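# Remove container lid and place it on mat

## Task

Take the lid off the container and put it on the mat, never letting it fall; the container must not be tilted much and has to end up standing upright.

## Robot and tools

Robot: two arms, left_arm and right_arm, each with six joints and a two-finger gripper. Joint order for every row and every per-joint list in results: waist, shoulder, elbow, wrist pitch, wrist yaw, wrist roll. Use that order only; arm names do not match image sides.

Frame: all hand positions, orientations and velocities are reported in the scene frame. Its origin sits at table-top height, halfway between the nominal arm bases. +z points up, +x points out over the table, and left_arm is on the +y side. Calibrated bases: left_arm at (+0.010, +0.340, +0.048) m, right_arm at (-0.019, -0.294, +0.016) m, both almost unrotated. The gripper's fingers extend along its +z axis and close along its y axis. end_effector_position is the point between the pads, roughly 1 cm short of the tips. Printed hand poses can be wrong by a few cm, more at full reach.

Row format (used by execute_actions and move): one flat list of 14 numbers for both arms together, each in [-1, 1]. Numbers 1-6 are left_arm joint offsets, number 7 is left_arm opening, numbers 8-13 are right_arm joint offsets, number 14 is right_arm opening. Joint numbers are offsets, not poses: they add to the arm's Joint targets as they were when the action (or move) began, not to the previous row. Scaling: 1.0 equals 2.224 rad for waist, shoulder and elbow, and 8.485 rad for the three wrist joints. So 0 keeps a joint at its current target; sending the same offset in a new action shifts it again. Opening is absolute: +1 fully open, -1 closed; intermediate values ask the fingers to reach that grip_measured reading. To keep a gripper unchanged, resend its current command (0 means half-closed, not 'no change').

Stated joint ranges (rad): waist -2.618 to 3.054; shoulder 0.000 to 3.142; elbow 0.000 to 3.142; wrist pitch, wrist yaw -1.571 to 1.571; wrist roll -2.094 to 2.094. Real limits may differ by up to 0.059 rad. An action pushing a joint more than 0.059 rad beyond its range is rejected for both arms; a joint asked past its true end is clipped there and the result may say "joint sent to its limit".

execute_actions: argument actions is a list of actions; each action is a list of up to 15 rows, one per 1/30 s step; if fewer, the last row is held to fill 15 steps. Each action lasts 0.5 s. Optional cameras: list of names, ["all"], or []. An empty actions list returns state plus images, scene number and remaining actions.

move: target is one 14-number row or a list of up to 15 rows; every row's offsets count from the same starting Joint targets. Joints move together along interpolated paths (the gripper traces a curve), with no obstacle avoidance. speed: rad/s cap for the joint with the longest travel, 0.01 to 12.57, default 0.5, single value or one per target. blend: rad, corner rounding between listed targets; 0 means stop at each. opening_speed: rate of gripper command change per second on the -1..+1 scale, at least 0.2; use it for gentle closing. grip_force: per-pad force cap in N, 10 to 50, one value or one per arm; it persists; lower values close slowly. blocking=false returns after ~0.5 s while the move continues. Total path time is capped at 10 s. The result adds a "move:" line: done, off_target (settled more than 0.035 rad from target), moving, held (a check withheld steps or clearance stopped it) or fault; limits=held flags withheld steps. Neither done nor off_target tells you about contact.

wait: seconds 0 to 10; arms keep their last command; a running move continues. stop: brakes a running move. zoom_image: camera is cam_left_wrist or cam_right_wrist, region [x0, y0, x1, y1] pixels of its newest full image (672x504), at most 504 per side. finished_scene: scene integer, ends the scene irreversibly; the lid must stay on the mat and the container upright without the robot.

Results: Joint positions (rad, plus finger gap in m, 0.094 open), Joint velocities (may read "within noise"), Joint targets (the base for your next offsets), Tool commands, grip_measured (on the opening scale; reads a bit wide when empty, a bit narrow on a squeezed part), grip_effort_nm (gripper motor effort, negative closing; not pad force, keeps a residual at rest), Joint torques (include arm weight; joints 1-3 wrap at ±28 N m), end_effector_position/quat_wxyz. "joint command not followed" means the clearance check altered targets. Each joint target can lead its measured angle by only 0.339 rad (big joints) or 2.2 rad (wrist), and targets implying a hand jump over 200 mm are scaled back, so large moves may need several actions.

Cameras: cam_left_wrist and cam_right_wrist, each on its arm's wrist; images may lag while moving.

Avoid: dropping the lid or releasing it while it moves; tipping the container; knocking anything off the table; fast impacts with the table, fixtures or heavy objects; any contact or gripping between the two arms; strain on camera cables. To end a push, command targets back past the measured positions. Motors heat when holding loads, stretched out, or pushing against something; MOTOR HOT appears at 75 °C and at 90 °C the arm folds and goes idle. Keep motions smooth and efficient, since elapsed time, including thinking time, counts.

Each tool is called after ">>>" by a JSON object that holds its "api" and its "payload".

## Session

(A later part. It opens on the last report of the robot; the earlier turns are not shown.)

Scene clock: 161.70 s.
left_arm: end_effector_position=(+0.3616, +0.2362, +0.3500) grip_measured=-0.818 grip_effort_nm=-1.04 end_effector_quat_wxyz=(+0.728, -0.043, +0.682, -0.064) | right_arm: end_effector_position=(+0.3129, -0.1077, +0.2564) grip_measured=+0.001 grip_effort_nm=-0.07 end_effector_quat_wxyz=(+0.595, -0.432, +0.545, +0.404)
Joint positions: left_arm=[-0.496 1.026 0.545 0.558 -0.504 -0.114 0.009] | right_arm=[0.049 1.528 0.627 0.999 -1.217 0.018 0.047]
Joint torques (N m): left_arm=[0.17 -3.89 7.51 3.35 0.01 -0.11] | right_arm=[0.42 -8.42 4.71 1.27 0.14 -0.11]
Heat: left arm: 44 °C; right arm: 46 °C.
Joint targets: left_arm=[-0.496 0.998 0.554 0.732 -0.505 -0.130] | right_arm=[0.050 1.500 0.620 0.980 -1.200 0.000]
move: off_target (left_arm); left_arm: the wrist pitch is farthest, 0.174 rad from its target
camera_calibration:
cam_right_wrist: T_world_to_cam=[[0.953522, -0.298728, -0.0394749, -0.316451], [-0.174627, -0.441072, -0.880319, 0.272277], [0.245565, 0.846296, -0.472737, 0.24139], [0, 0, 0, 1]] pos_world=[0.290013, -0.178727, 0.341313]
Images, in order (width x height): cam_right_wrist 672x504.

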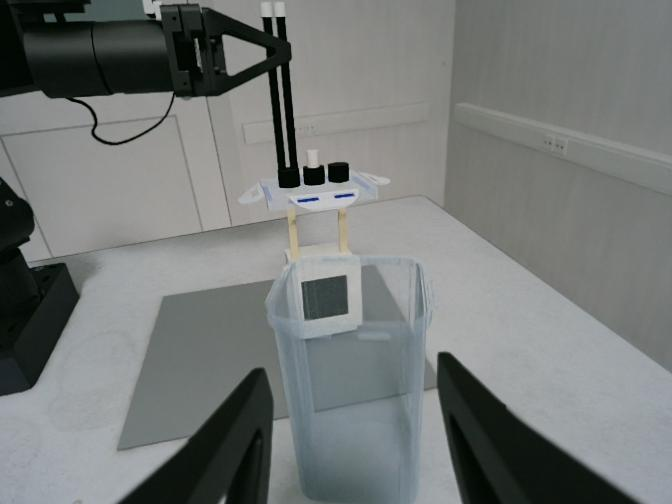

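>>> {"api": "move", "payload": {"target": [0,0.003,-0.0125,0.0032,0,0,-0.85,0,0,0,0,0,0,0], "speed": 0.12}}

>>> {"api": "move", "payload": {"target": [0,0.003,-0.0125,0.0032,0,0,-0.85,0,0,0,0,0,0,0], "speed": 0.12, "cameras": ["cam_right_wrist"]}}

>>> {"api": "zoom_image", "payload": {"camera": "cam_right_wrist", "region": [220, 60, 480, 400]}}

Scene clock: 162.83 s.
left_arm: end_effector_position=(+0.3601, +0.2371, +0.3433) grip_measured=-0.818 grip_effort_nm=-1.04 end_effector_quat_wxyz=(+0.728, -0.043, +0.682, -0.064) | right_arm: end_effector_position=(+0.3129, -0.1077, +0.2564) grip_measured=+0.001 grip_effort_nm=-0.07 end_effector_quat_wxyz=(+0.595, -0.432, +0.545, +0.404)
Joint positions: left_arm=[-0.496 1.026 0.517 0.585 -0.504 -0.114 0.009] | right_arm=[0.049 1.528 0.627 0.999 -1.217 0.018 0.047]
Joint torques (N m): left_arm=[0.24 -3.38 7.47 3.35 0.03 -0.11] | right_arm=[0.4 -8.42 4.71 1.27 0.14 -0.11]
Heat: left arm: 44 °C; right arm: 46 °C.
Joint targets: left_arm=[-0.496 1.005 0.527 0.759 -0.505 -0.130] | right_arm=[0.050 1.500 0.620 0.980 -1.200 0.000]
move: off_target (left_arm); left_arm: the wrist pitch is farthest, 0.174 rad from its target

Scene clock: 163.63 s.
left_arm: end_effector_position=(+0.3585, +0.2380, +0.3377) grip_measured=-0.818 grip_effort_nm=-1.04 end_effector_quat_wxyz=(+0.729, -0.043, +0.681, -0.065) | right_arm: end_effector_position=(+0.3129, -0.1077, +0.2564) grip_measured=+0.001 grip_effort_nm=-0.07 end_effector_quat_wxyz=(+0.595, -0.432, +0.545, +0.404)
Joint positions: left_arm=[-0.496 1.026 0.491 0.615 -0.504 -0.114 0.009] | right_arm=[0.049 1.528 0.627 0.999 -1.217 0.018 0.047]
Joint torques (N m): left_arm=[0.18 -2.81 7.27 3.31 0.03 -0.11] | right_arm=[0.42 -8.42 4.7 1.27 0.14 -0.12]
Heat: left arm: 45 °C; right arm: 46 °C.
Joint targets: left_arm=[-0.496 1.011 0.499 0.786 -0.505 -0.130] | right_arm=[0.050 1.500 0.620 0.980 -1.200 0.000]
move: off_target (left_arm); left_arm: the wrist pitch is farthest, 0.172 rad from its target
camera_calibration:
cam_right_wrist: T_world_to_cam=[[0.953522, -0.298728, -0.0394749, -0.316451], [-0.174627, -0.441072, -0.880319, 0.272277], [0.245565, 0.846296, -0.472737, 0.24139], [0, 0, 0, 1]] pos_world=[0.290013, -0.178727, 0.341313]
Images, in order (width x height): cam_right_wrist 672x504.

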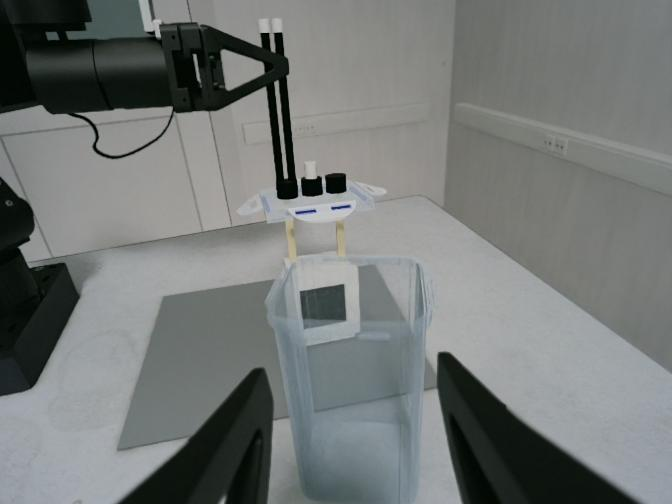

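Scaled by 1.482 from the camera's 672x504 image, which has a finer 960x720 frame.

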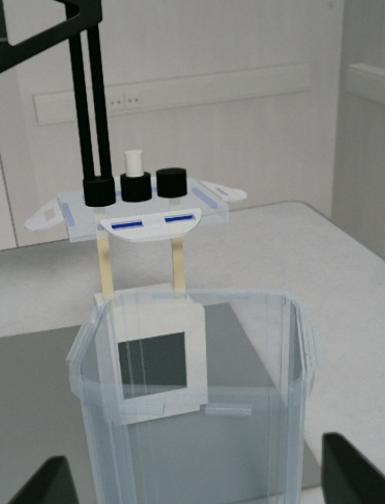

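>>> {"api": "move", "payload": {"target": [0,0.003,-0.0125,0.0032,0,0,-0.85,0,0,0,0,0,0,0], "speed": 0.12}}

>>> {"api": "move", "payload": {"target": [0,0.003,-0.0125,0.0032,0,0,-0.85,0,0,0,0,0,0,0], "speed": 0.12, "cameras": ["cam_right_wrist"]}}

>>> {"api": "zoom_image", "payload": {"camera": "cam_right_wrist", "region": [220, 60, 480, 400]}}

Scene clock: 164.60 s.
left_arm: end_effector_position=(+0.3572, +0.2402, +0.3361) grip_measured=-0.818 grip_effort_nm=-1.04 end_effector_quat_wxyz=(+0.734, -0.049, +0.674, -0.066) | right_arm: end_effector_position=(+0.3129, -0.1077, +0.2564) grip_measured=+0.001 grip_effort_nm=-0.07 end_effector_quat_wxyz=(+0.595, -0.432, +0.545, +0.404)
Joint positions: left_arm=[-0.496 1.03 0.468 0.662 -0.511 -0.114 0.009] | right_arm=[0.049 1.528 0.627 0.999 -1.217 0.018 0.047]
Joint torques (N m): left_arm=[0.17 -2.62 6.87 3.12 0.03 -0.12] | right_arm=[0.42 -8.42 4.71 1.27 0.15 -0.11]
Heat: left arm: 45 °C; right arm: 46 °C.
Joint targets: left_arm=[-0.496 1.018 0.471 0.813 -0.505 -0.130] | right_arm=[0.050 1.500 0.620 0.980 -1.200 0.000]
move: off_target (left_arm); left_arm: the wrist pitch is farthest, 0.151 rad from its target

Scene clock: 165.37 s.
left_arm: end_effector_position=(+0.3551, +0.2414, +0.3355) grip_measured=-0.818 grip_effort_nm=-1.04 end_effector_quat_wxyz=(+0.740, -0.053, +0.667, -0.070) | right_arm: end_effector_position=(+0.3129, -0.1077, +0.2564) grip_measured=+0.001 grip_effort_nm=-0.07 end_effector_quat_wxyz=(+0.595, -0.432, +0.545, +0.404)
Joint positions: left_arm=[-0.496 1.03 0.445 0.707 -0.511 -0.114 0.009] | right_arm=[0.049 1.528 0.627 0.999 -1.217 0.018 0.047]
Joint torques (N m): left_arm=[0.24 -2.09 6.49 2.94 0.02 -0.13] | right_arm=[0.4 -8.42 4.71 1.27 0.14 -0.12]
Heat: left arm: 45 °C; right arm: 46 °C.
Joint targets: left_arm=[-0.496 1.025 0.443 0.840 -0.505 -0.130] | right_arm=[0.050 1.500 0.620 0.980 -1.200 0.000]
move: off_target (left_arm); left_arm: the wrist pitch is farthest, 0.134 rad from its target
camera_calibration:
cam_right_wrist: T_world_to_cam=[[0.953522, -0.298728, -0.0394749, -0.316451], [-0.174627, -0.441072, -0.880319, 0.272277], [0.245565, 0.846296, -0.472737, 0.24139], [0, 0, 0, 1]] pos_world=[0.290013, -0.178727, 0.341313]
Images, in order (width x height): cam_right_wrist 672x504.

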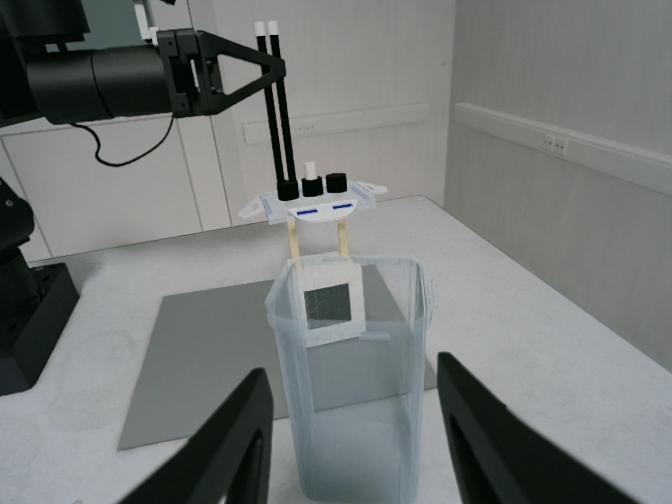

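Scaled by 1.482 from the camera's 672x504 image, which has a finer 960x720 frame.

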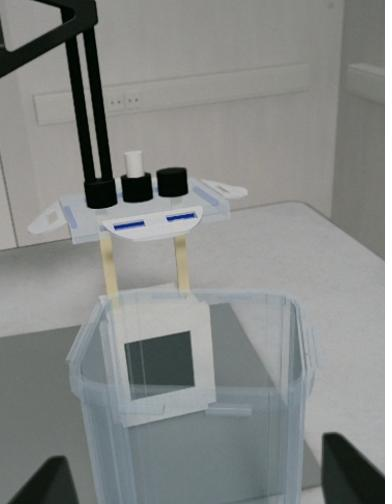

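>>> {"api": "move", "payload": {"target": [0,0.0,0.0,-0.012,0,0,-0.85,0,0,0,0,0,0,0], "speed": 0.12}}

>>> {"api": "move", "payload": {"target": [0,0.0,0.0,-0.007,0,0,-0.85,0,0,0,0,0,0,0], "speed": 0.12, "cameras": ["cam_right_wrist"]}}

>>> {"api": "zoom_image", "payload": {"camera": "cam_right_wrist", "region": [220, 60, 480, 400]}}

Scene clock: 166.60 s.
left_arm: end_effector_position=(+0.3552, +0.2414, +0.3351) grip_measured=-0.818 grip_effort_nm=-1.04 end_effector_quat_wxyz=(+0.740, -0.052, +0.667, -0.070) | right_arm: end_effector_position=(+0.3129, -0.1077, +0.2564) grip_measured=+0.001 grip_effort_nm=-0.07 end_effector_quat_wxyz=(+0.595, -0.432, +0.545, +0.404)
Joint positions: left_arm=[-0.496 1.03 0.445 0.705 -0.511 -0.114 0.009] | right_arm=[0.049 1.528 0.627 0.999 -1.217 0.018 0.047]
Joint torques (N m): left_arm=[0.21 -2.11 6.52 1.92 0.06 -0.14] | right_arm=[0.42 -8.42 4.7 1.27 0.14 -0.11]
Heat: left arm: 45 °C; right arm: 46 °C.
Joint targets: left_arm=[-0.496 1.025 0.443 0.739 -0.505 -0.130] | right_arm=[0.050 1.500 0.620 0.980 -1.200 0.000]
move: done

Scene clock: 167.33 s.
left_arm: end_effector_position=(+0.3553, +0.2413, +0.3338) grip_measured=-0.818 grip_effort_nm=-1.04 end_effector_quat_wxyz=(+0.738, -0.051, +0.669, -0.069) | right_arm: end_effector_position=(+0.3129, -0.1077, +0.2564) grip_measured=+0.001 grip_effort_nm=-0.07 end_effector_quat_wxyz=(+0.595, -0.432, +0.545, +0.404)
Joint positions: left_arm=[-0.496 1.03 0.445 0.699 -0.511 -0.114 0.009] | right_arm=[0.049 1.528 0.627 0.999 -1.217 0.018 0.047]
Joint torques (N m): left_arm=[0.17 -2.13 6.46 1.36 0.04 -0.13] | right_arm=[0.42 -8.4 4.7 1.28 0.14 -0.12]
Heat: left arm: 45 °C; right arm: 46 °C.
Joint targets: left_arm=[-0.496 1.025 0.443 0.679 -0.505 -0.130] | right_arm=[0.050 1.500 0.620 0.980 -1.200 0.000]
move: done
camera_calibration:
cam_right_wrist: T_world_to_cam=[[0.953522, -0.298728, -0.0394749, -0.316451], [-0.174627, -0.441072, -0.880319, 0.272277], [0.245565, 0.846296, -0.472737, 0.24139], [0, 0, 0, 1]] pos_world=[0.290013, -0.178727, 0.341313]
Images, in order (width x height): cam_right_wrist 672x504.

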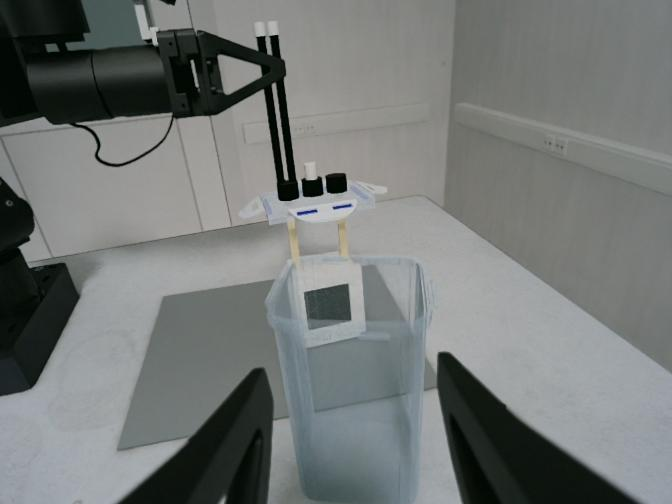

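Scaled by 1.482 from the camera's 672x504 image, which has a finer 960x720 frame.

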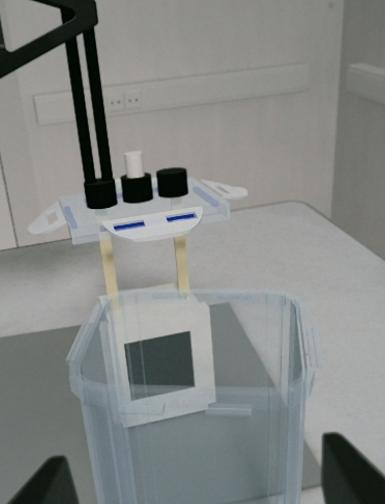

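>>> {"api": "move", "payload": {"target": [0,0.0,0.0,-0.006,0,0,-0.85,0,0,0,0,0,0,0], "speed": 0.12, "cameras": ["cam_right_wrist"]}}

>>> {"api": "zoom_image", "payload": {"camera": "cam_right_wrist", "region": [220, 60, 480, 400]}}

Scene clock: 168.63 s.
left_arm: end_effector_position=(+0.3554, +0.2412, +0.3327) grip_measured=-0.818 grip_effort_nm=-1.04 end_effector_quat_wxyz=(+0.737, -0.051, +0.671, -0.068) | right_arm: end_effector_position=(+0.3129, -0.1077, +0.2564) grip_measured=+0.001 grip_effort_nm=-0.07 end_effector_quat_wxyz=(+0.595, -0.432, +0.545, +0.404)
Joint positions: left_arm=[-0.496 1.03 0.445 0.694 -0.511 -0.114 0.009] | right_arm=[0.049 1.528 0.627 0.999 -1.217 0.018 0.047]
Joint torques (N m): left_arm=[0.27 -2.1 6.48 0.9 0.03 -0.12] | right_arm=[0.4 -8.4 4.71 1.27 0.14 -0.11]
Heat: left arm: 44 °C; right arm: 45 °C.
Joint targets: left_arm=[-0.496 1.025 0.443 0.628 -0.505 -0.130] | right_arm=[0.050 1.500 0.620 0.980 -1.200 0.000]
move: off_target (left_arm); left_arm: the wrist pitch is farthest, 0.066 rad from its target
camera_calibration:
cam_right_wrist: T_world_to_cam=[[0.953522, -0.298728, -0.0394749, -0.316451], [-0.174627, -0.441072, -0.880319, 0.272277], [0.245565, 0.846296, -0.472737, 0.24139], [0, 0, 0, 1]] pos_world=[0.290013, -0.178727, 0.341313]
Images, in order (width x height): cam_right_wrist 672x504.

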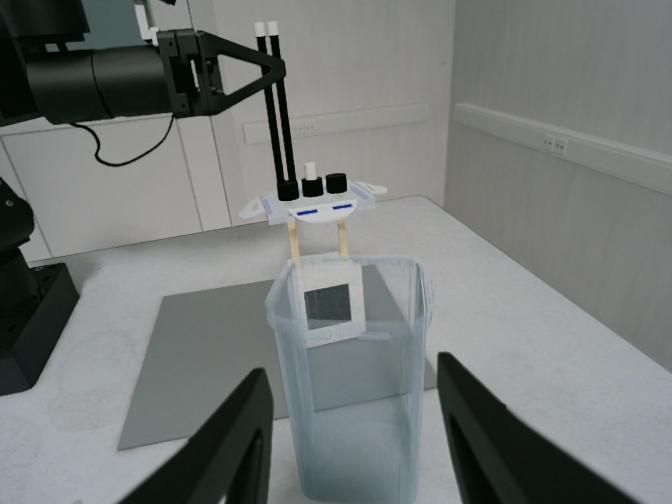

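Scaled by 1.482 from the camera's 672x504 image, which has a finer 960x720 frame.

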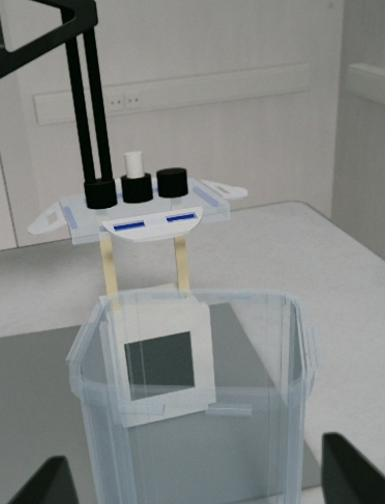

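>>> {"api": "move", "payload": {"target": [0,0.0,-0.006,-0.006,0,0,-0.85,0,0,0,0,0,0,0], "speed": 0.12, "cameras": ["cam_right_wrist"]}}

>>> {"api": "zoom_image", "payload": {"camera": "cam_right_wrist", "region": [220, 0, 480, 340]}}

Scene clock: 169.63 s.
left_arm: end_effector_position=(+0.3551, +0.2414, +0.3320) grip_measured=-0.818 grip_effort_nm=-1.04 end_effector_quat_wxyz=(+0.736, -0.050, +0.672, -0.067) | right_arm: end_effector_position=(+0.3129, -0.1077, +0.2564) grip_measured=+0.001 grip_effort_nm=-0.07 end_effector_quat_wxyz=(+0.595, -0.432, +0.545, +0.404)
Joint positions: left_arm=[-0.496 1.027 0.445 0.687 -0.511 -0.114 0.009] | right_arm=[0.049 1.528 0.627 0.999 -1.217 0.018 0.047]
Joint torques (N m): left_arm=[0.21 -1.95 5.35 0.48 0.03 -0.12] | right_arm=[0.42 -8.43 4.71 1.27 0.14 -0.12]
Heat: left arm: 44 °C; right arm: 45 °C.
Joint targets: left_arm=[-0.496 1.025 0.430 0.577 -0.505 -0.130] | right_arm=[0.050 1.500 0.620 0.980 -1.200 0.000]
move: off_target (left_arm); left_arm: the wrist pitch is farthest, 0.110 rad from its target
camera_calibration:
cam_right_wrist: T_world_to_cam=[[0.953522, -0.298728, -0.0394749, -0.316451], [-0.174627, -0.441072, -0.880319, 0.272277], [0.245565, 0.846296, -0.472737, 0.24139], [0, 0, 0, 1]] pos_world=[0.290013, -0.178727, 0.341313]
Images, in order (width x height): cam_right_wrist 672x504.

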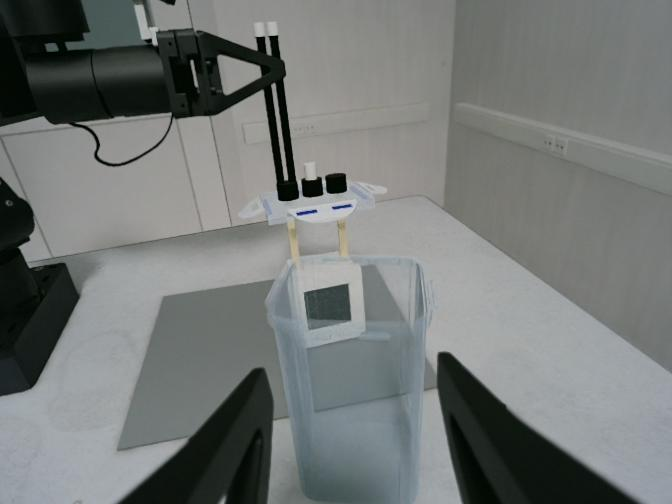

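Scaled by 1.482 from the camera's 672x504 image, which has a finer 960x720 frame.

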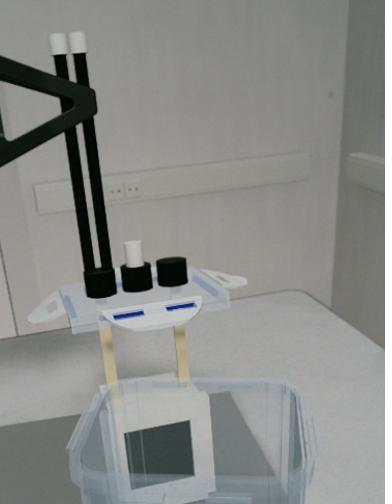

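>>> {"api": "move", "payload": {"target": [0,0.0,0.0,0.0,0,0,-0.7,0,0,0,0,0,0,0], "opening_speed": 0.2, "cameras": ["cam_right_wrist"]}}

>>> {"api": "move", "payload": {"target": [0,0.0,0.0,0.0,0,0,-0.5,0,0,0,0,0,0,0], "opening_speed": 0.2, "cameras": ["cam_left_wrist","cam_right_wrist"]}}

>>> {"api": "zoom_image", "payload": {"camera": "cam_right_wrist", "region": [220, 0, 480, 340]}}

Scene clock: 170.83 s.
left_arm: end_effector_position=(+0.3552, +0.2368, +0.3125) grip_measured=-0.702 grip_effort_nm=0.08 end_effector_quat_wxyz=(+0.711, -0.032, +0.700, -0.057) | right_arm: end_effector_position=(+0.3129, -0.1077, +0.2564) grip_measured=+0.001 grip_effort_nm=-0.07 end_effector_quat_wxyz=(+0.595, -0.432, +0.545, +0.404)
Joint positions: left_arm=[-0.504 1.027 0.444 0.604 -0.504 -0.117 0.014] | right_arm=[0.049 1.528 0.627 0.999 -1.217 0.018 0.047]
Joint torques (N m): left_arm=[0.17 -1.95 5.64 1.31 0.01 -0.08] | right_arm=[0.4 -8.42 4.7 1.27 0.15 -0.11]
Heat: left arm: 43 °C; right arm: 45 °C.
Joint targets: left_arm=[-0.496 1.025 0.430 0.577 -0.505 -0.130] | right_arm=[0.050 1.500 0.620 0.980 -1.200 0.000]
move: done
camera_calibration:
cam_right_wrist: T_world_to_cam=[[0.953522, -0.298728, -0.0394749, -0.316451], [-0.174627, -0.441072, -0.880319, 0.272277], [0.245565, 0.846296, -0.472737, 0.24139], [0, 0, 0, 1]] pos_world=[0.290013, -0.178727, 0.341313]
Images, in order (width x height): cam_right_wrist 672x504.

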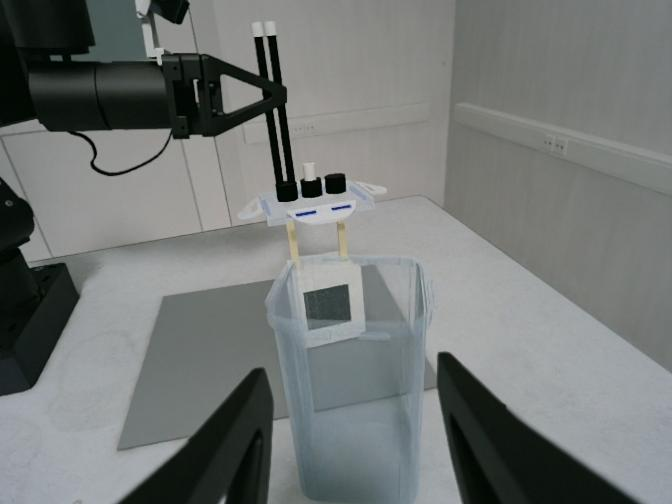

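Scene clock: 172.03 s.
left_arm: end_effector_position=(+0.3552, +0.2368, +0.3118) grip_measured=-0.502 grip_effort_nm=0.09 end_effector_quat_wxyz=(+0.710, -0.032, +0.701, -0.057) | right_arm: end_effector_position=(+0.3129, -0.1077, +0.2564) grip_measured=+0.001 grip_effort_nm=-0.07 end_effector_quat_wxyz=(+0.595, -0.432, +0.545, +0.404)
Joint positions: left_arm=[-0.504 1.027 0.444 0.601 -0.504 -0.117 0.023] | right_arm=[0.049 1.528 0.627 0.999 -1.217 0.018 0.047]
Joint torques (N m): left_arm=[0.21 -1.94 5.6 1.34 0.01 -0.09] | right_arm=[0.4 -8.43 4.7 1.27 0.14 -0.11]
Heat: left arm: 43 °C; right arm: 45 °C.
Joint targets: left_arm=[-0.496 1.025 0.430 0.577 -0.505 -0.130] | right_arm=[0.050 1.500 0.620 0.980 -1.200 0.000]
move: done
camera_calibration:
cam_left_wrist: T_world_to_cam=[[-0.00505351, -0.999618, 0.0271747, 0.234174], [-0.458335, -0.0218372, -0.888511, 0.485223], [0.888765, -0.0169452, -0.458049, -0.0640896], [0, 0, 0, 1]] pos_world=[0.280538, 0.243595, 0.395406]
cam_right_wrist: T_world_to_cam=[[0.953522, -0.298728, -0.0394749, -0.316451], [-0.174627, -0.441072, -0.880319, 0.272277], [0.245565, 0.846296, -0.472737, 0.24139], [0, 0, 0, 1]] pos_world=[0.290013, -0.178727, 0.341313]

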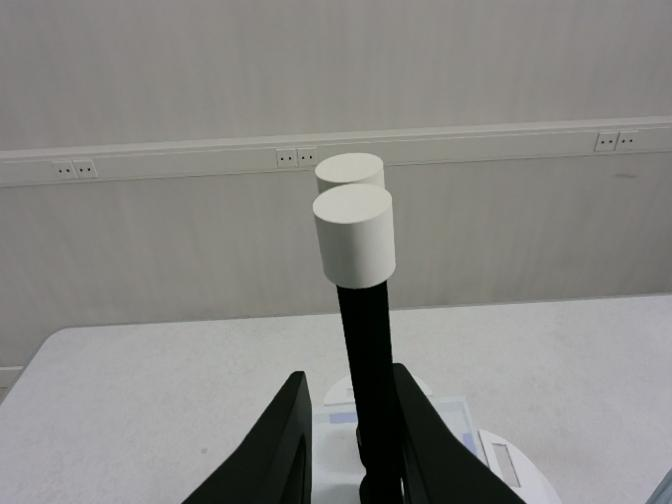

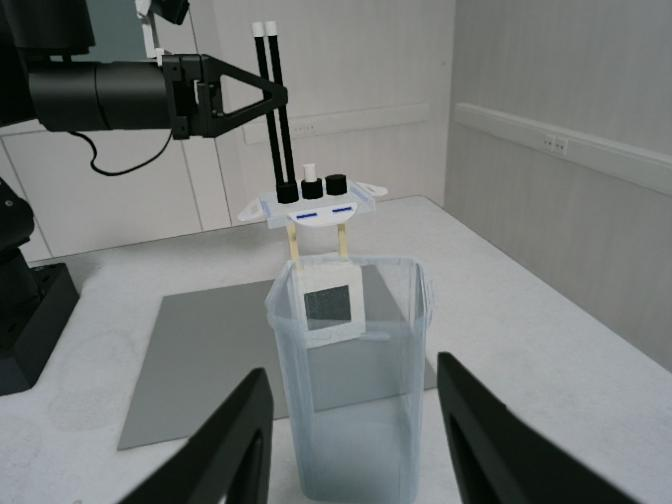

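Scaled by 1.482 from the camera's 672x504 image, which has a finer 960x720 frame.

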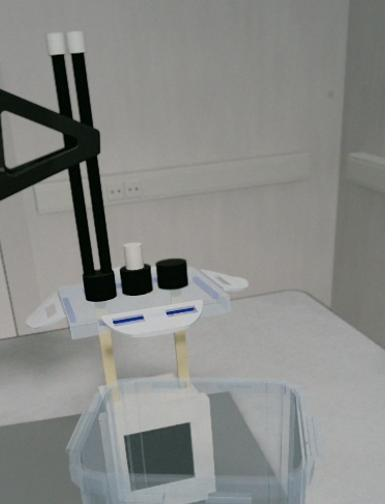

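>>> {"api": "move", "payload": {"target": [0,0.0,0.0,0.0,0,0,-0.1,0,0,0,0,0,0,0], "opening_speed": 0.3, "cameras": ["cam_left_wrist","cam_right_wrist"]}}

>>> {"api": "zoom_image", "payload": {"camera": "cam_right_wrist", "region": [220, 0, 480, 340]}}

Scene clock: 173.70 s.
left_arm: end_effector_position=(+0.3552, +0.2368, +0.3107) grip_measured=-0.102 grip_effort_nm=0.09 end_effector_quat_wxyz=(+0.709, -0.031, +0.703, -0.056) | right_arm: end_effector_position=(+0.3129, -0.1077, +0.2564) grip_measured=+0.001 grip_effort_nm=-0.07 end_effector_quat_wxyz=(+0.595, -0.432, +0.545, +0.404)
Joint positions: left_arm=[-0.504 1.027 0.444 0.596 -0.504 -0.117 0.042] | right_arm=[0.049 1.528 0.627 0.999 -1.217 0.018 0.047]
Joint torques (N m): left_arm=[0.28 -1.98 5.59 1.39 -0.02 -0.11] | right_arm=[0.4 -8.42 4.71 1.27 0.14 -0.12]
Heat: left arm: 42 °C; right arm: 45 °C.
Joint targets: left_arm=[-0.496 1.025 0.430 0.577 -0.505 -0.130] | right_arm=[0.050 1.500 0.620 0.980 -1.200 0.000]
move: done
camera_calibration:
cam_left_wrist: T_world_to_cam=[[-0.00494338, -0.999677, 0.0249094, 0.234871], [-0.4619, -0.0198105, -0.886711, 0.484588], [0.886918, -0.015889, -0.461653, -0.0630837], [0, 0, 0, 1]] pos_world=[0.280942, 0.243393, 0.394716]
cam_right_wrist: T_world_to_cam=[[0.953522, -0.298728, -0.0394749, -0.316451], [-0.174627, -0.441072, -0.880319, 0.272277], [0.245565, 0.846296, -0.472737, 0.24139], [0, 0, 0, 1]] pos_world=[0.290013, -0.178727, 0.341313]

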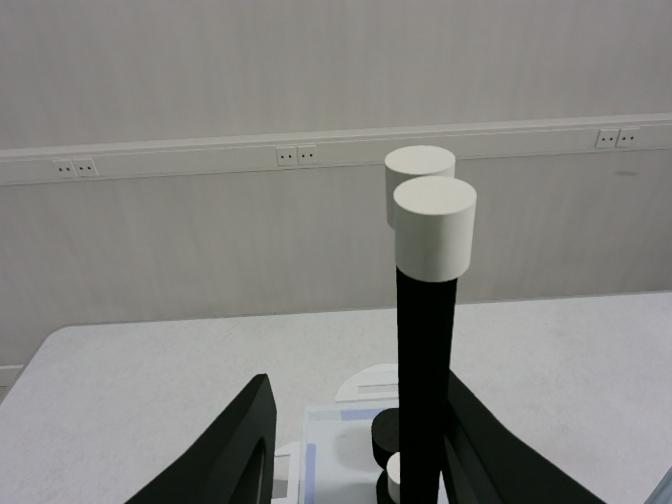

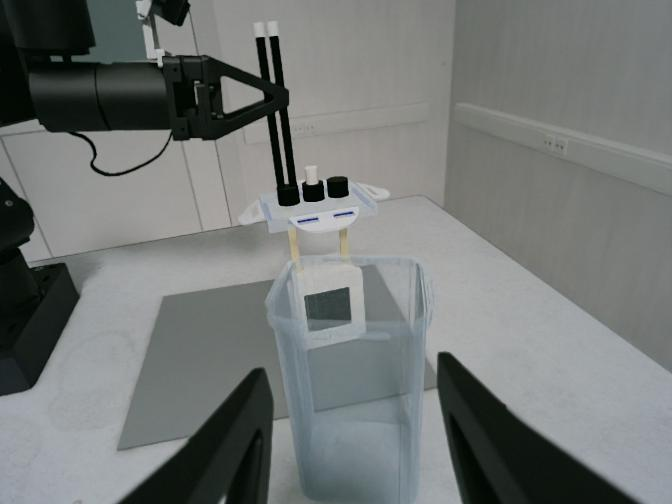

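Scaled by 1.482 from the camera's 672x504 image, which has a finer 960x720 frame.

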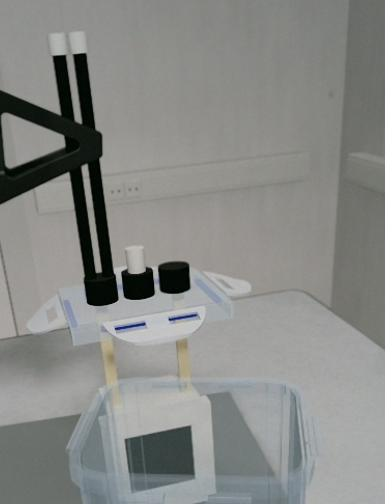

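>>> {"api": "move", "payload": {"target": [[0,0.0,0.0,0.0,0,0,-0.62,0,0,0,0,0,0,0],[0.018,0.0,0.0,0.0,0.0047,0,-0.62,0,0,0,0,0,0,0]], "opening_speed": 0.3, "speed": 0.1, "cameras": ["cam_left_wrist","cam_right_wrist"]}}

Scene clock: 177.37 s.
left_arm: end_effector_position=(+0.3586, +0.2424, +0.3107) grip_measured=-0.618 grip_effort_nm=-0.11 end_effector_quat_wxyz=(+0.709, -0.031, +0.702, -0.057) | right_arm: end_effector_position=(+0.3129, -0.1077, +0.2564) grip_measured=+0.001 grip_effort_nm=-0.07 end_effector_quat_wxyz=(+0.595, -0.432, +0.545, +0.404)
Joint positions: left_arm=[-0.468 1.027 0.444 0.596 -0.467 -0.118 0.018] | right_arm=[0.049 1.528 0.627 0.999 -1.217 0.018 0.047]
Joint torques (N m): left_arm=[0.51 -1.95 5.57 1.4 0.07 -0.09] | right_arm=[0.4 -8.42 4.7 1.27 0.15 -0.11]
Heat: left arm: 42 °C; right arm: 45 °C.
Joint targets: left_arm=[-0.456 1.025 0.430 0.577 -0.465 -0.130] | right_arm=[0.050 1.500 0.620 0.980 -1.200 0.000]
move: done
camera_calibration:
cam_left_wrist: T_world_to_cam=[[-0.00651602, -0.999641, 0.0259994, 0.240697], [-0.461738, -0.0200545, -0.88679, 0.486273], [0.886992, -0.0177832, -0.461442, -0.065552], [0, 0, 0, 1]] pos_world=[0.284243, 0.249197, 0.394715]
cam_right_wrist: T_world_to_cam=[[0.953522, -0.298728, -0.0394749, -0.316451], [-0.174627, -0.441072, -0.880319, 0.272277], [0.245565, 0.846296, -0.472737, 0.24139], [0, 0, 0, 1]] pos_world=[0.290013, -0.178727, 0.341313]

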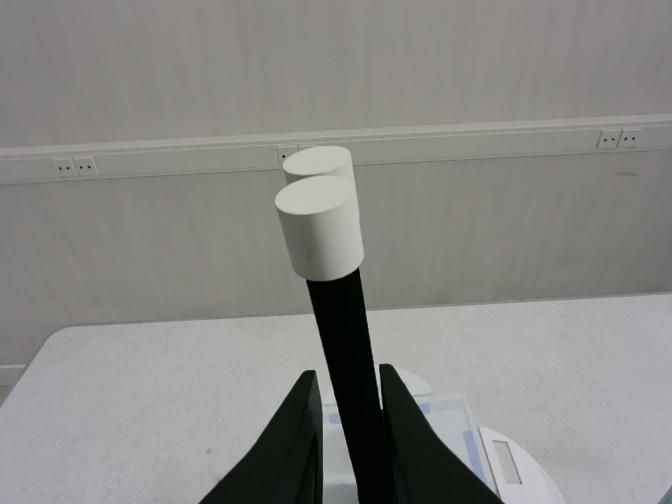

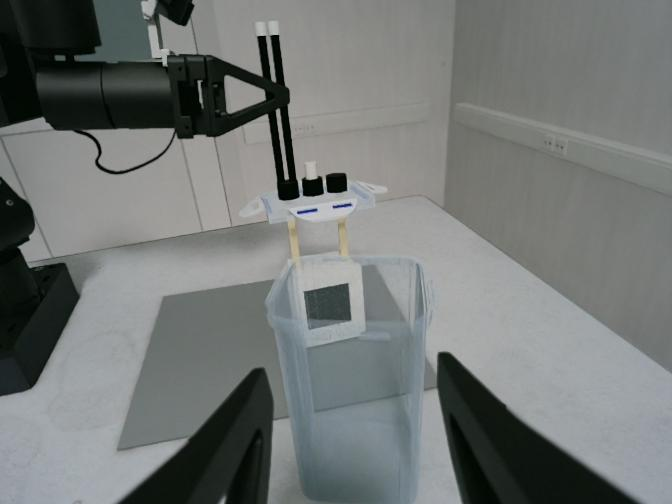

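>>> {"api": "move", "payload": {"target": [0.0135,0.0,0.0,0.0,0.0035,0,-0.62,0,0,0,0,0,0,0], "speed": 0.1, "cameras": ["cam_left_wrist"]}}

>>> {"api": "move", "payload": {"target": [0.0,0.0,0.0,0.0,0.0,0,-0.4,0,0,0,0,0,0,0], "opening_speed": 0.3, "cameras": ["cam_left_wrist","cam_right_wrist"]}}

Scene clock: 178.40 s.
left_arm: end_effector_position=(+0.3611, +0.2474, +0.3108) grip_measured=-0.618 grip_effort_nm=-0.11 end_effector_quat_wxyz=(+0.709, -0.031, +0.702, -0.057) | right_arm: end_effector_position=(+0.3129, -0.1077, +0.2564) grip_measured=+0.001 grip_effort_nm=-0.07 end_effector_quat_wxyz=(+0.595, -0.432, +0.545, +0.404)
Joint positions: left_arm=[-0.439 1.027 0.444 0.596 -0.438 -0.118 0.018] | right_arm=[0.049 1.528 0.627 0.999 -1.217 0.018 0.047]
Joint torques (N m): left_arm=[0.61 -1.98 5.64 1.43 -0.01 -0.06] | right_arm=[0.4 -8.42 4.71 1.27 0.14 -0.12]
Heat: left arm: 42 °C; right arm: 45 °C.
Joint targets: left_arm=[-0.426 1.025 0.430 0.577 -0.435 -0.130] | right_arm=[0.050 1.500 0.620 0.980 -1.200 0.000]
move: done
camera_calibration:
cam_left_wrist: T_world_to_cam=[[-0.00649234, -0.99965, 0.0256403, 0.245749], [-0.461574, -0.0197501, -0.886882, 0.487483], [0.887078, -0.0175928, -0.461285, -0.0679057], [0, 0, 0, 1]] pos_world=[0.286843, 0.254097, 0.394715]
Images, in order (width x height): cam_left_wrist 672x504.

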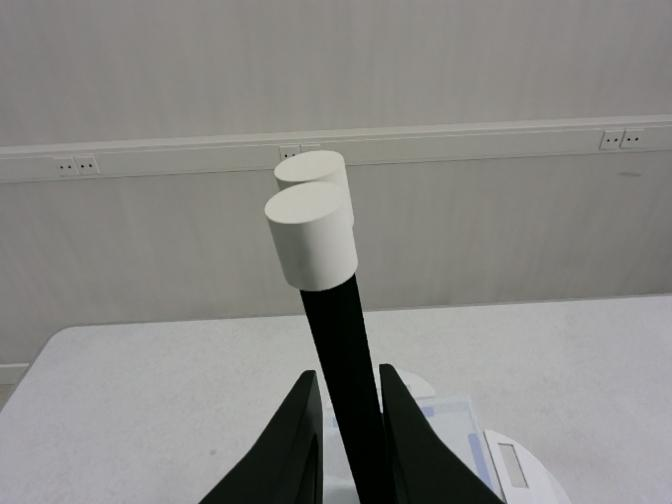

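Scene clock: 179.33 s.
left_arm: end_effector_position=(+0.3611, +0.2471, +0.3108) grip_measured=-0.402 grip_effort_nm=0.09 end_effector_quat_wxyz=(+0.709, -0.030, +0.702, -0.057) | right_arm: end_effector_position=(+0.3129, -0.1077, +0.2564) grip_measured=+0.001 grip_effort_nm=-0.07 end_effector_quat_wxyz=(+0.595, -0.432, +0.545, +0.404)
Joint positions: left_arm=[-0.439 1.027 0.444 0.596 -0.436 -0.118 0.028] | right_arm=[0.049 1.528 0.627 0.999 -1.217 0.018 0.047]
Joint torques (N m): left_arm=[0.65 -1.96 5.61 1.39 0.02 -0.06] | right_arm=[0.4 -8.42 4.7 1.27 0.14 -0.12]
Heat: left arm: 41 °C; right arm: 45 °C.
Joint targets: left_arm=[-0.426 1.025 0.430 0.577 -0.435 -0.130] | right_arm=[0.050 1.500 0.620 0.980 -1.200 0.000]
move: done
camera_calibration:
cam_left_wrist: T_world_to_cam=[[-0.00805611, -0.999637, 0.0256993, 0.245975], [-0.461587, -0.0190808, -0.88689, 0.487316], [0.887058, -0.0190073, -0.461266, -0.067553], [0, 0, 0, 1]] pos_world=[0.286844, 0.2539, 0.394715]
cam_right_wrist: T_world_to_cam=[[0.953522, -0.298728, -0.0394749, -0.316451], [-0.174627, -0.441072, -0.880319, 0.272277], [0.245565, 0.846296, -0.472737, 0.24139], [0, 0, 0, 1]] pos_world=[0.290013, -0.178727, 0.341313]

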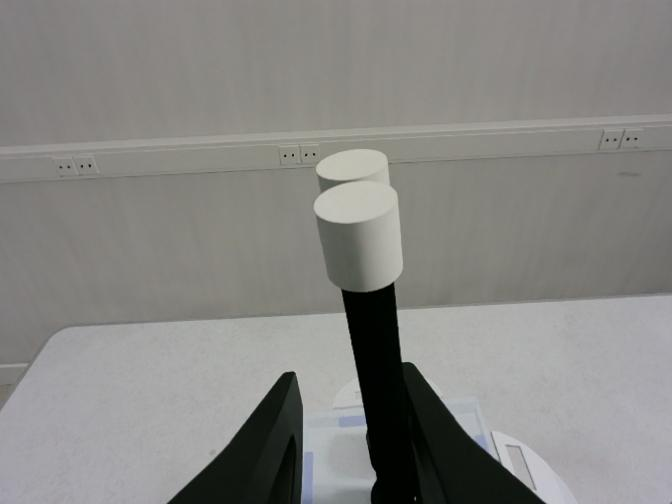

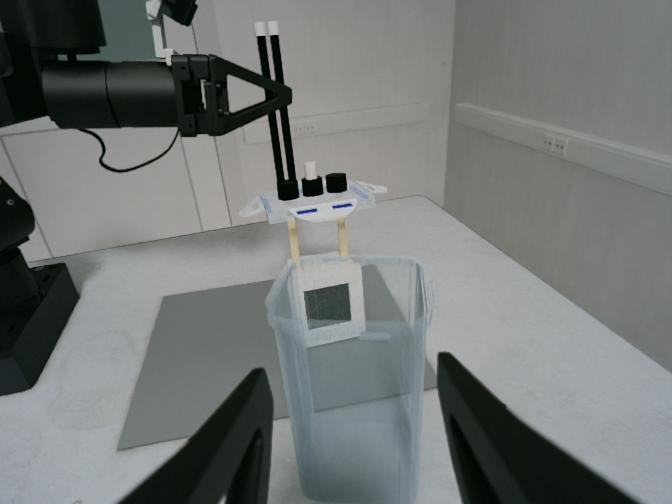

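>>> {"api": "execute_actions", "payload": {"actions": []}}

Scene clock: 179.73 s.
left_arm: end_effector_position=(+0.3611, +0.2471, +0.3108) grip_measured=-0.402 grip_effort_nm=0.09 end_effector_quat_wxyz=(+0.709, -0.030, +0.702, -0.057) | right_arm: end_effector_position=(+0.3129, -0.1077, +0.2564) grip_measured=+0.001 grip_effort_nm=-0.07 end_effector_quat_wxyz=(+0.595, -0.432, +0.545, +0.404)
Joint positions: left_arm=[-0.439 1.027 0.444 0.596 -0.436 -0.118 0.028] | right_arm=[0.049 1.528 0.627 0.999 -1.217 0.018 0.047]
Joint velocities: within noise
Joint torques (N m): left_arm=[0.57 -1.96 5.61 1.42 0.02 -0.09] | right_arm=[0.42 -8.42 4.7 1.27 0.14 -0.11]
Heat: left arm: 41 °C; right arm: 45 °C.
Joint targets: left_arm=[-0.426 1.025 0.430 0.577 -0.435 -0.130] | right_arm=[0.050 1.500 0.620 0.980 -1.200 0.000]
Tool commands: left_gripper/opening=-0.4 right_gripper/opening=+0.0
camera_calibration:
cam_left_wrist: T_world_to_cam=[[-0.00805611, -0.999637, 0.0256993, 0.245975], [-0.461587, -0.0190808, -0.88689, 0.487316], [0.887058, -0.0190073, -0.461266, -0.067553], [0, 0, 0, 1]] pos_world=[0.286844, 0.2539, 0.394715]
cam_right_wrist: T_world_to_cam=[[0.953522, -0.298728, -0.0394749, -0.316451], [-0.174627, -0.441072, -0.880319, 0.272277], [0.245565, 0.846296, -0.472737, 0.24139], [0, 0, 0, 1]] pos_world=[0.290013, -0.178727, 0.341313]

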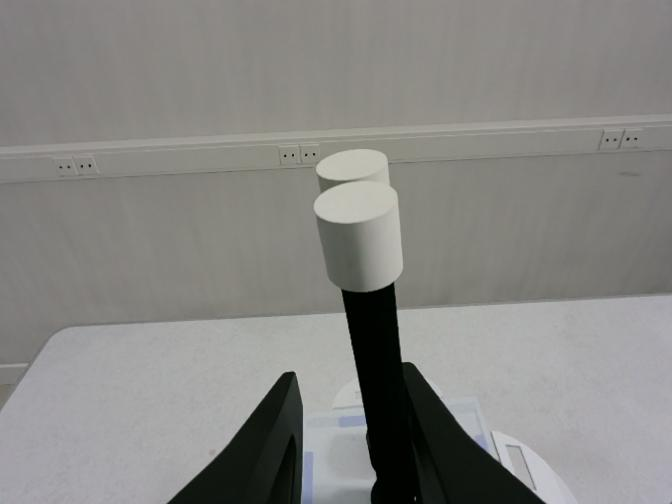

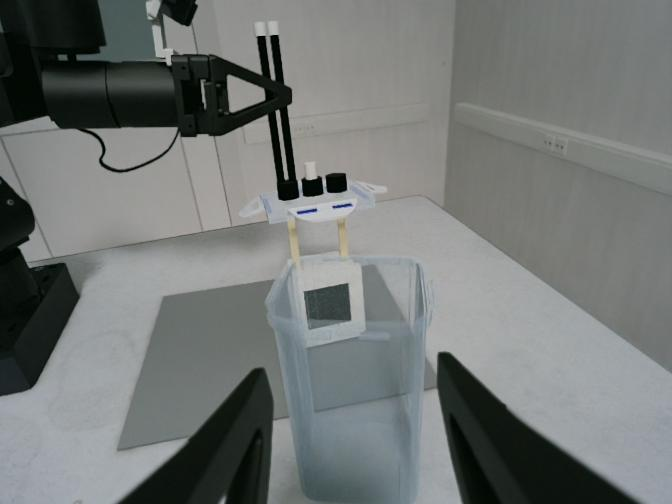

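>>> {"api": "move", "payload": {"target": [0,0,0,0,0,0,-0.25,0,0,0,0,0,0,0.0], "opening_speed": 0.2, "cameras": ["all"]}}

Scene clock: 180.87 s.
left_arm: end_effector_position=(+0.3611, +0.2471, +0.3108) grip_measured=-0.252 grip_effort_nm=0.08 end_effector_quat_wxyz=(+0.709, -0.030, +0.702, -0.057) | right_arm: end_effector_position=(+0.3129, -0.1077, +0.2564) grip_measured=+0.001 grip_effort_nm=-0.07 end_effector_quat_wxyz=(+0.595, -0.432, +0.545, +0.404)
Joint positions: left_arm=[-0.439 1.027 0.444 0.596 -0.436 -0.118 0.035] | right_arm=[0.049 1.528 0.627 0.999 -1.217 0.018 0.047]
Joint torques (N m): left_arm=[0.66 -1.91 5.61 1.42 0.03 -0.08] | right_arm=[0.42 -8.42 4.7 1.27 0.15 -0.12]
Heat: left arm: 41 °C; right arm: 45 °C.
Joint targets: left_arm=[-0.426 1.025 0.430 0.577 -0.435 -0.130] | right_arm=[0.050 1.500 0.620 0.980 -1.200 0.000]
move: done
camera_calibration:
cam_left_wrist: T_world_to_cam=[[-0.00805611, -0.999637, 0.0256993, 0.245975], [-0.461587, -0.0190808, -0.88689, 0.487316], [0.887058, -0.0190073, -0.461266, -0.067553], [0, 0, 0, 1]] pos_world=[0.286844, 0.2539, 0.394715]
cam_right_wrist: T_world_to_cam=[[0.953522, -0.298728, -0.0394749, -0.316451], [-0.174627, -0.441072, -0.880319, 0.272277], [0.245565, 0.846296, -0.472737, 0.24139], [0, 0, 0, 1]] pos_world=[0.290013, -0.178727, 0.341313]

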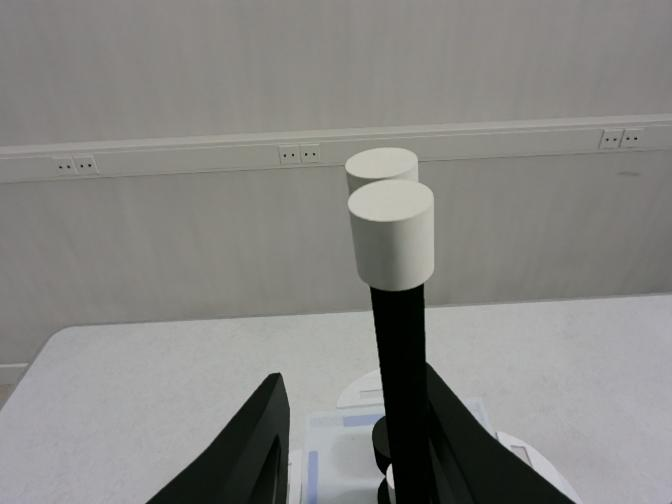

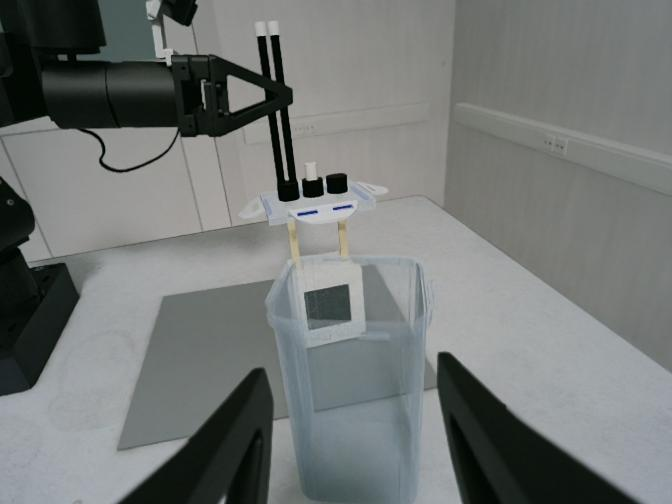

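>>> {"api": "move", "payload": {"target": [0,0,0,0,0,0,-0.1,0,0,0,0,0,0,0.0], "opening_speed": 0.2, "cameras": ["all"]}}

>>> {"api": "zoom_image", "payload": {"camera": "cam_right_wrist", "region": [150, 0, 450, 360]}}

>>> {"api": "zoom_image", "payload": {"camera": "cam_left_wrist", "region": [200, 120, 580, 504]}}

Scene clock: 182.30 s.
left_arm: end_effector_position=(+0.3611, +0.2471, +0.3108) grip_measured=-0.102 grip_effort_nm=0.09 end_effector_quat_wxyz=(+0.709, -0.030, +0.702, -0.057) | right_arm: end_effector_position=(+0.3129, -0.1077, +0.2564) grip_measured=+0.001 grip_effort_nm=-0.07 end_effector_quat_wxyz=(+0.595, -0.432, +0.545, +0.404)
Joint positions: left_arm=[-0.439 1.027 0.444 0.596 -0.436 -0.118 0.042] | right_arm=[0.049 1.528 0.627 0.999 -1.217 0.018 0.047]
Joint torques (N m): left_arm=[0.62 -1.95 5.61 1.41 0.02 -0.08] | right_arm=[0.42 -8.4 4.71 1.27 0.14 -0.11]
Heat: left arm: 41 °C; right arm: 45 °C.
Joint targets: left_arm=[-0.426 1.025 0.430 0.577 -0.435 -0.130] | right_arm=[0.050 1.500 0.620 0.980 -1.200 0.000]
move: done
camera_calibration:
cam_left_wrist: T_world_to_cam=[[-0.00805611, -0.999637, 0.0256993, 0.245975], [-0.461587, -0.0190808, -0.88689, 0.487316], [0.887058, -0.0190073, -0.461266, -0.067553], [0, 0, 0, 1]] pos_world=[0.286844, 0.2539, 0.394715]
cam_right_wrist: T_world_to_cam=[[0.953522, -0.298728, -0.0394749, -0.316451], [-0.174627, -0.441072, -0.880319, 0.272277], [0.245565, 0.846296, -0.472737, 0.24139], [0, 0, 0, 1]] pos_world=[0.290013, -0.178727, 0.341313]

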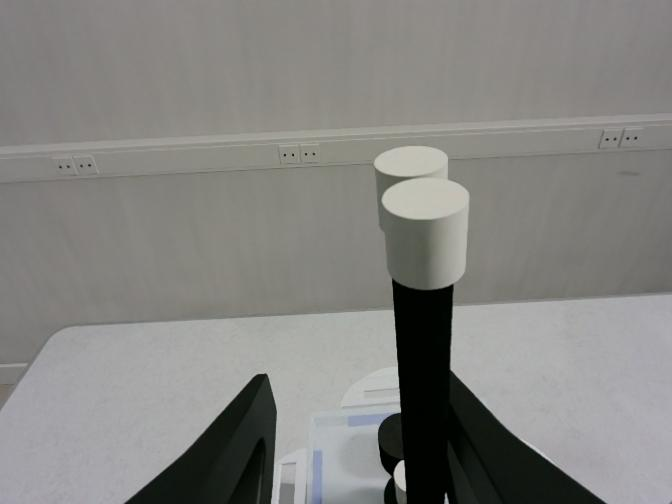

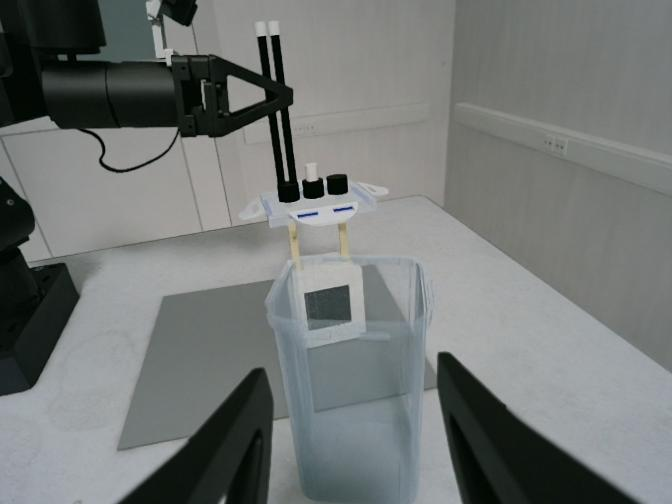

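Scaled by 1.400 from the camera's 672x504 image, which has a finer 960x720 frame.

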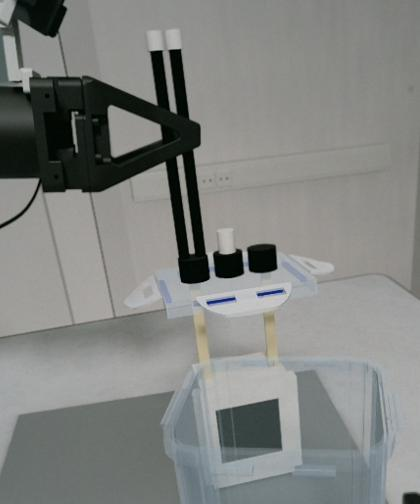

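Scaled by 1.312 from the camera's 672x504 image, which has a finer 960x720 frame.

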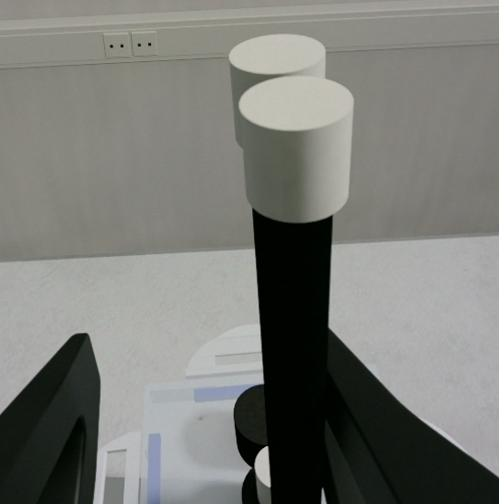

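>>> {"api": "move", "payload": {"target": [0,0,0,0,0,0,0.15,0,0,0,0,0,0,0.0], "opening_speed": 0.2, "cameras": ["all"]}}

Scene clock: 184.23 s.
left_arm: end_effector_position=(+0.3611, +0.2471, +0.3104) grip_measured=+0.148 grip_effort_nm=0.09 end_effector_quat_wxyz=(+0.708, -0.030, +0.703, -0.057) | right_arm: end_effector_position=(+0.3129, -0.1077, +0.2564) grip_measured=+0.001 grip_effort_nm=-0.07 end_effector_quat_wxyz=(+0.595, -0.432, +0.545, +0.404)
Joint positions: left_arm=[-0.439 1.027 0.444 0.595 -0.436 -0.118 0.054] | right_arm=[0.049 1.528 0.627 0.999 -1.217 0.018 0.047]
Joint torques (N m): left_arm=[0.62 -1.94 5.57 1.43 0.04 -0.09] | right_arm=[0.4 -8.42 4.71 1.27 0.14 -0.11]
Heat: left arm: 41 °C; right arm: 45 °C.
Joint targets: left_arm=[-0.426 1.025 0.430 0.577 -0.435 -0.130] | right_arm=[0.050 1.500 0.620 0.980 -1.200 0.000]
move: done
camera_calibration:
cam_left_wrist: T_world_to_cam=[[-0.00795851, -0.999656, 0.0249907, 0.246239], [-0.462879, -0.01847, -0.886229, 0.487056], [0.886386, -0.0186207, -0.462573, -0.0671691], [0, 0, 0, 1]] pos_world=[0.286945, 0.253899, 0.394418]
cam_right_wrist: T_world_to_cam=[[0.953522, -0.298728, -0.0394749, -0.316451], [-0.174627, -0.441072, -0.880319, 0.272277], [0.245565, 0.846296, -0.472737, 0.24139], [0, 0, 0, 1]] pos_world=[0.290013, -0.178727, 0.341313]

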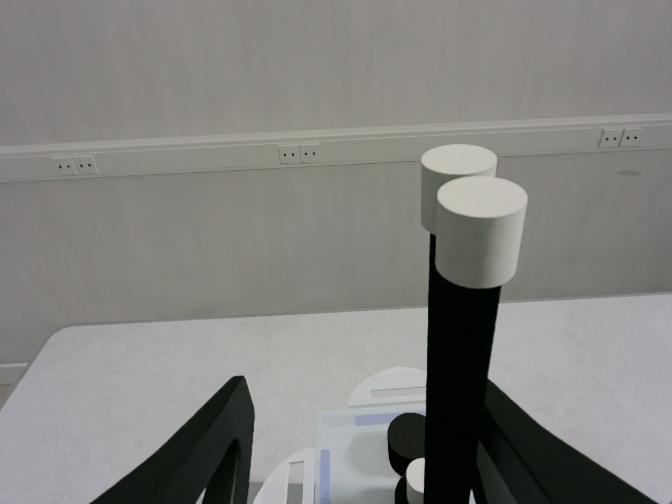

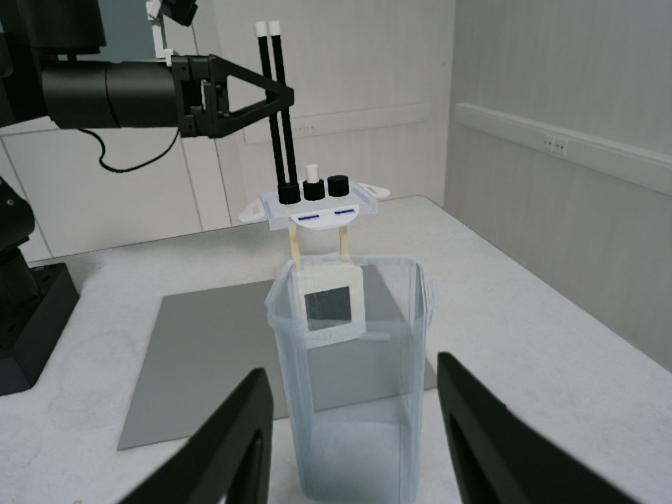

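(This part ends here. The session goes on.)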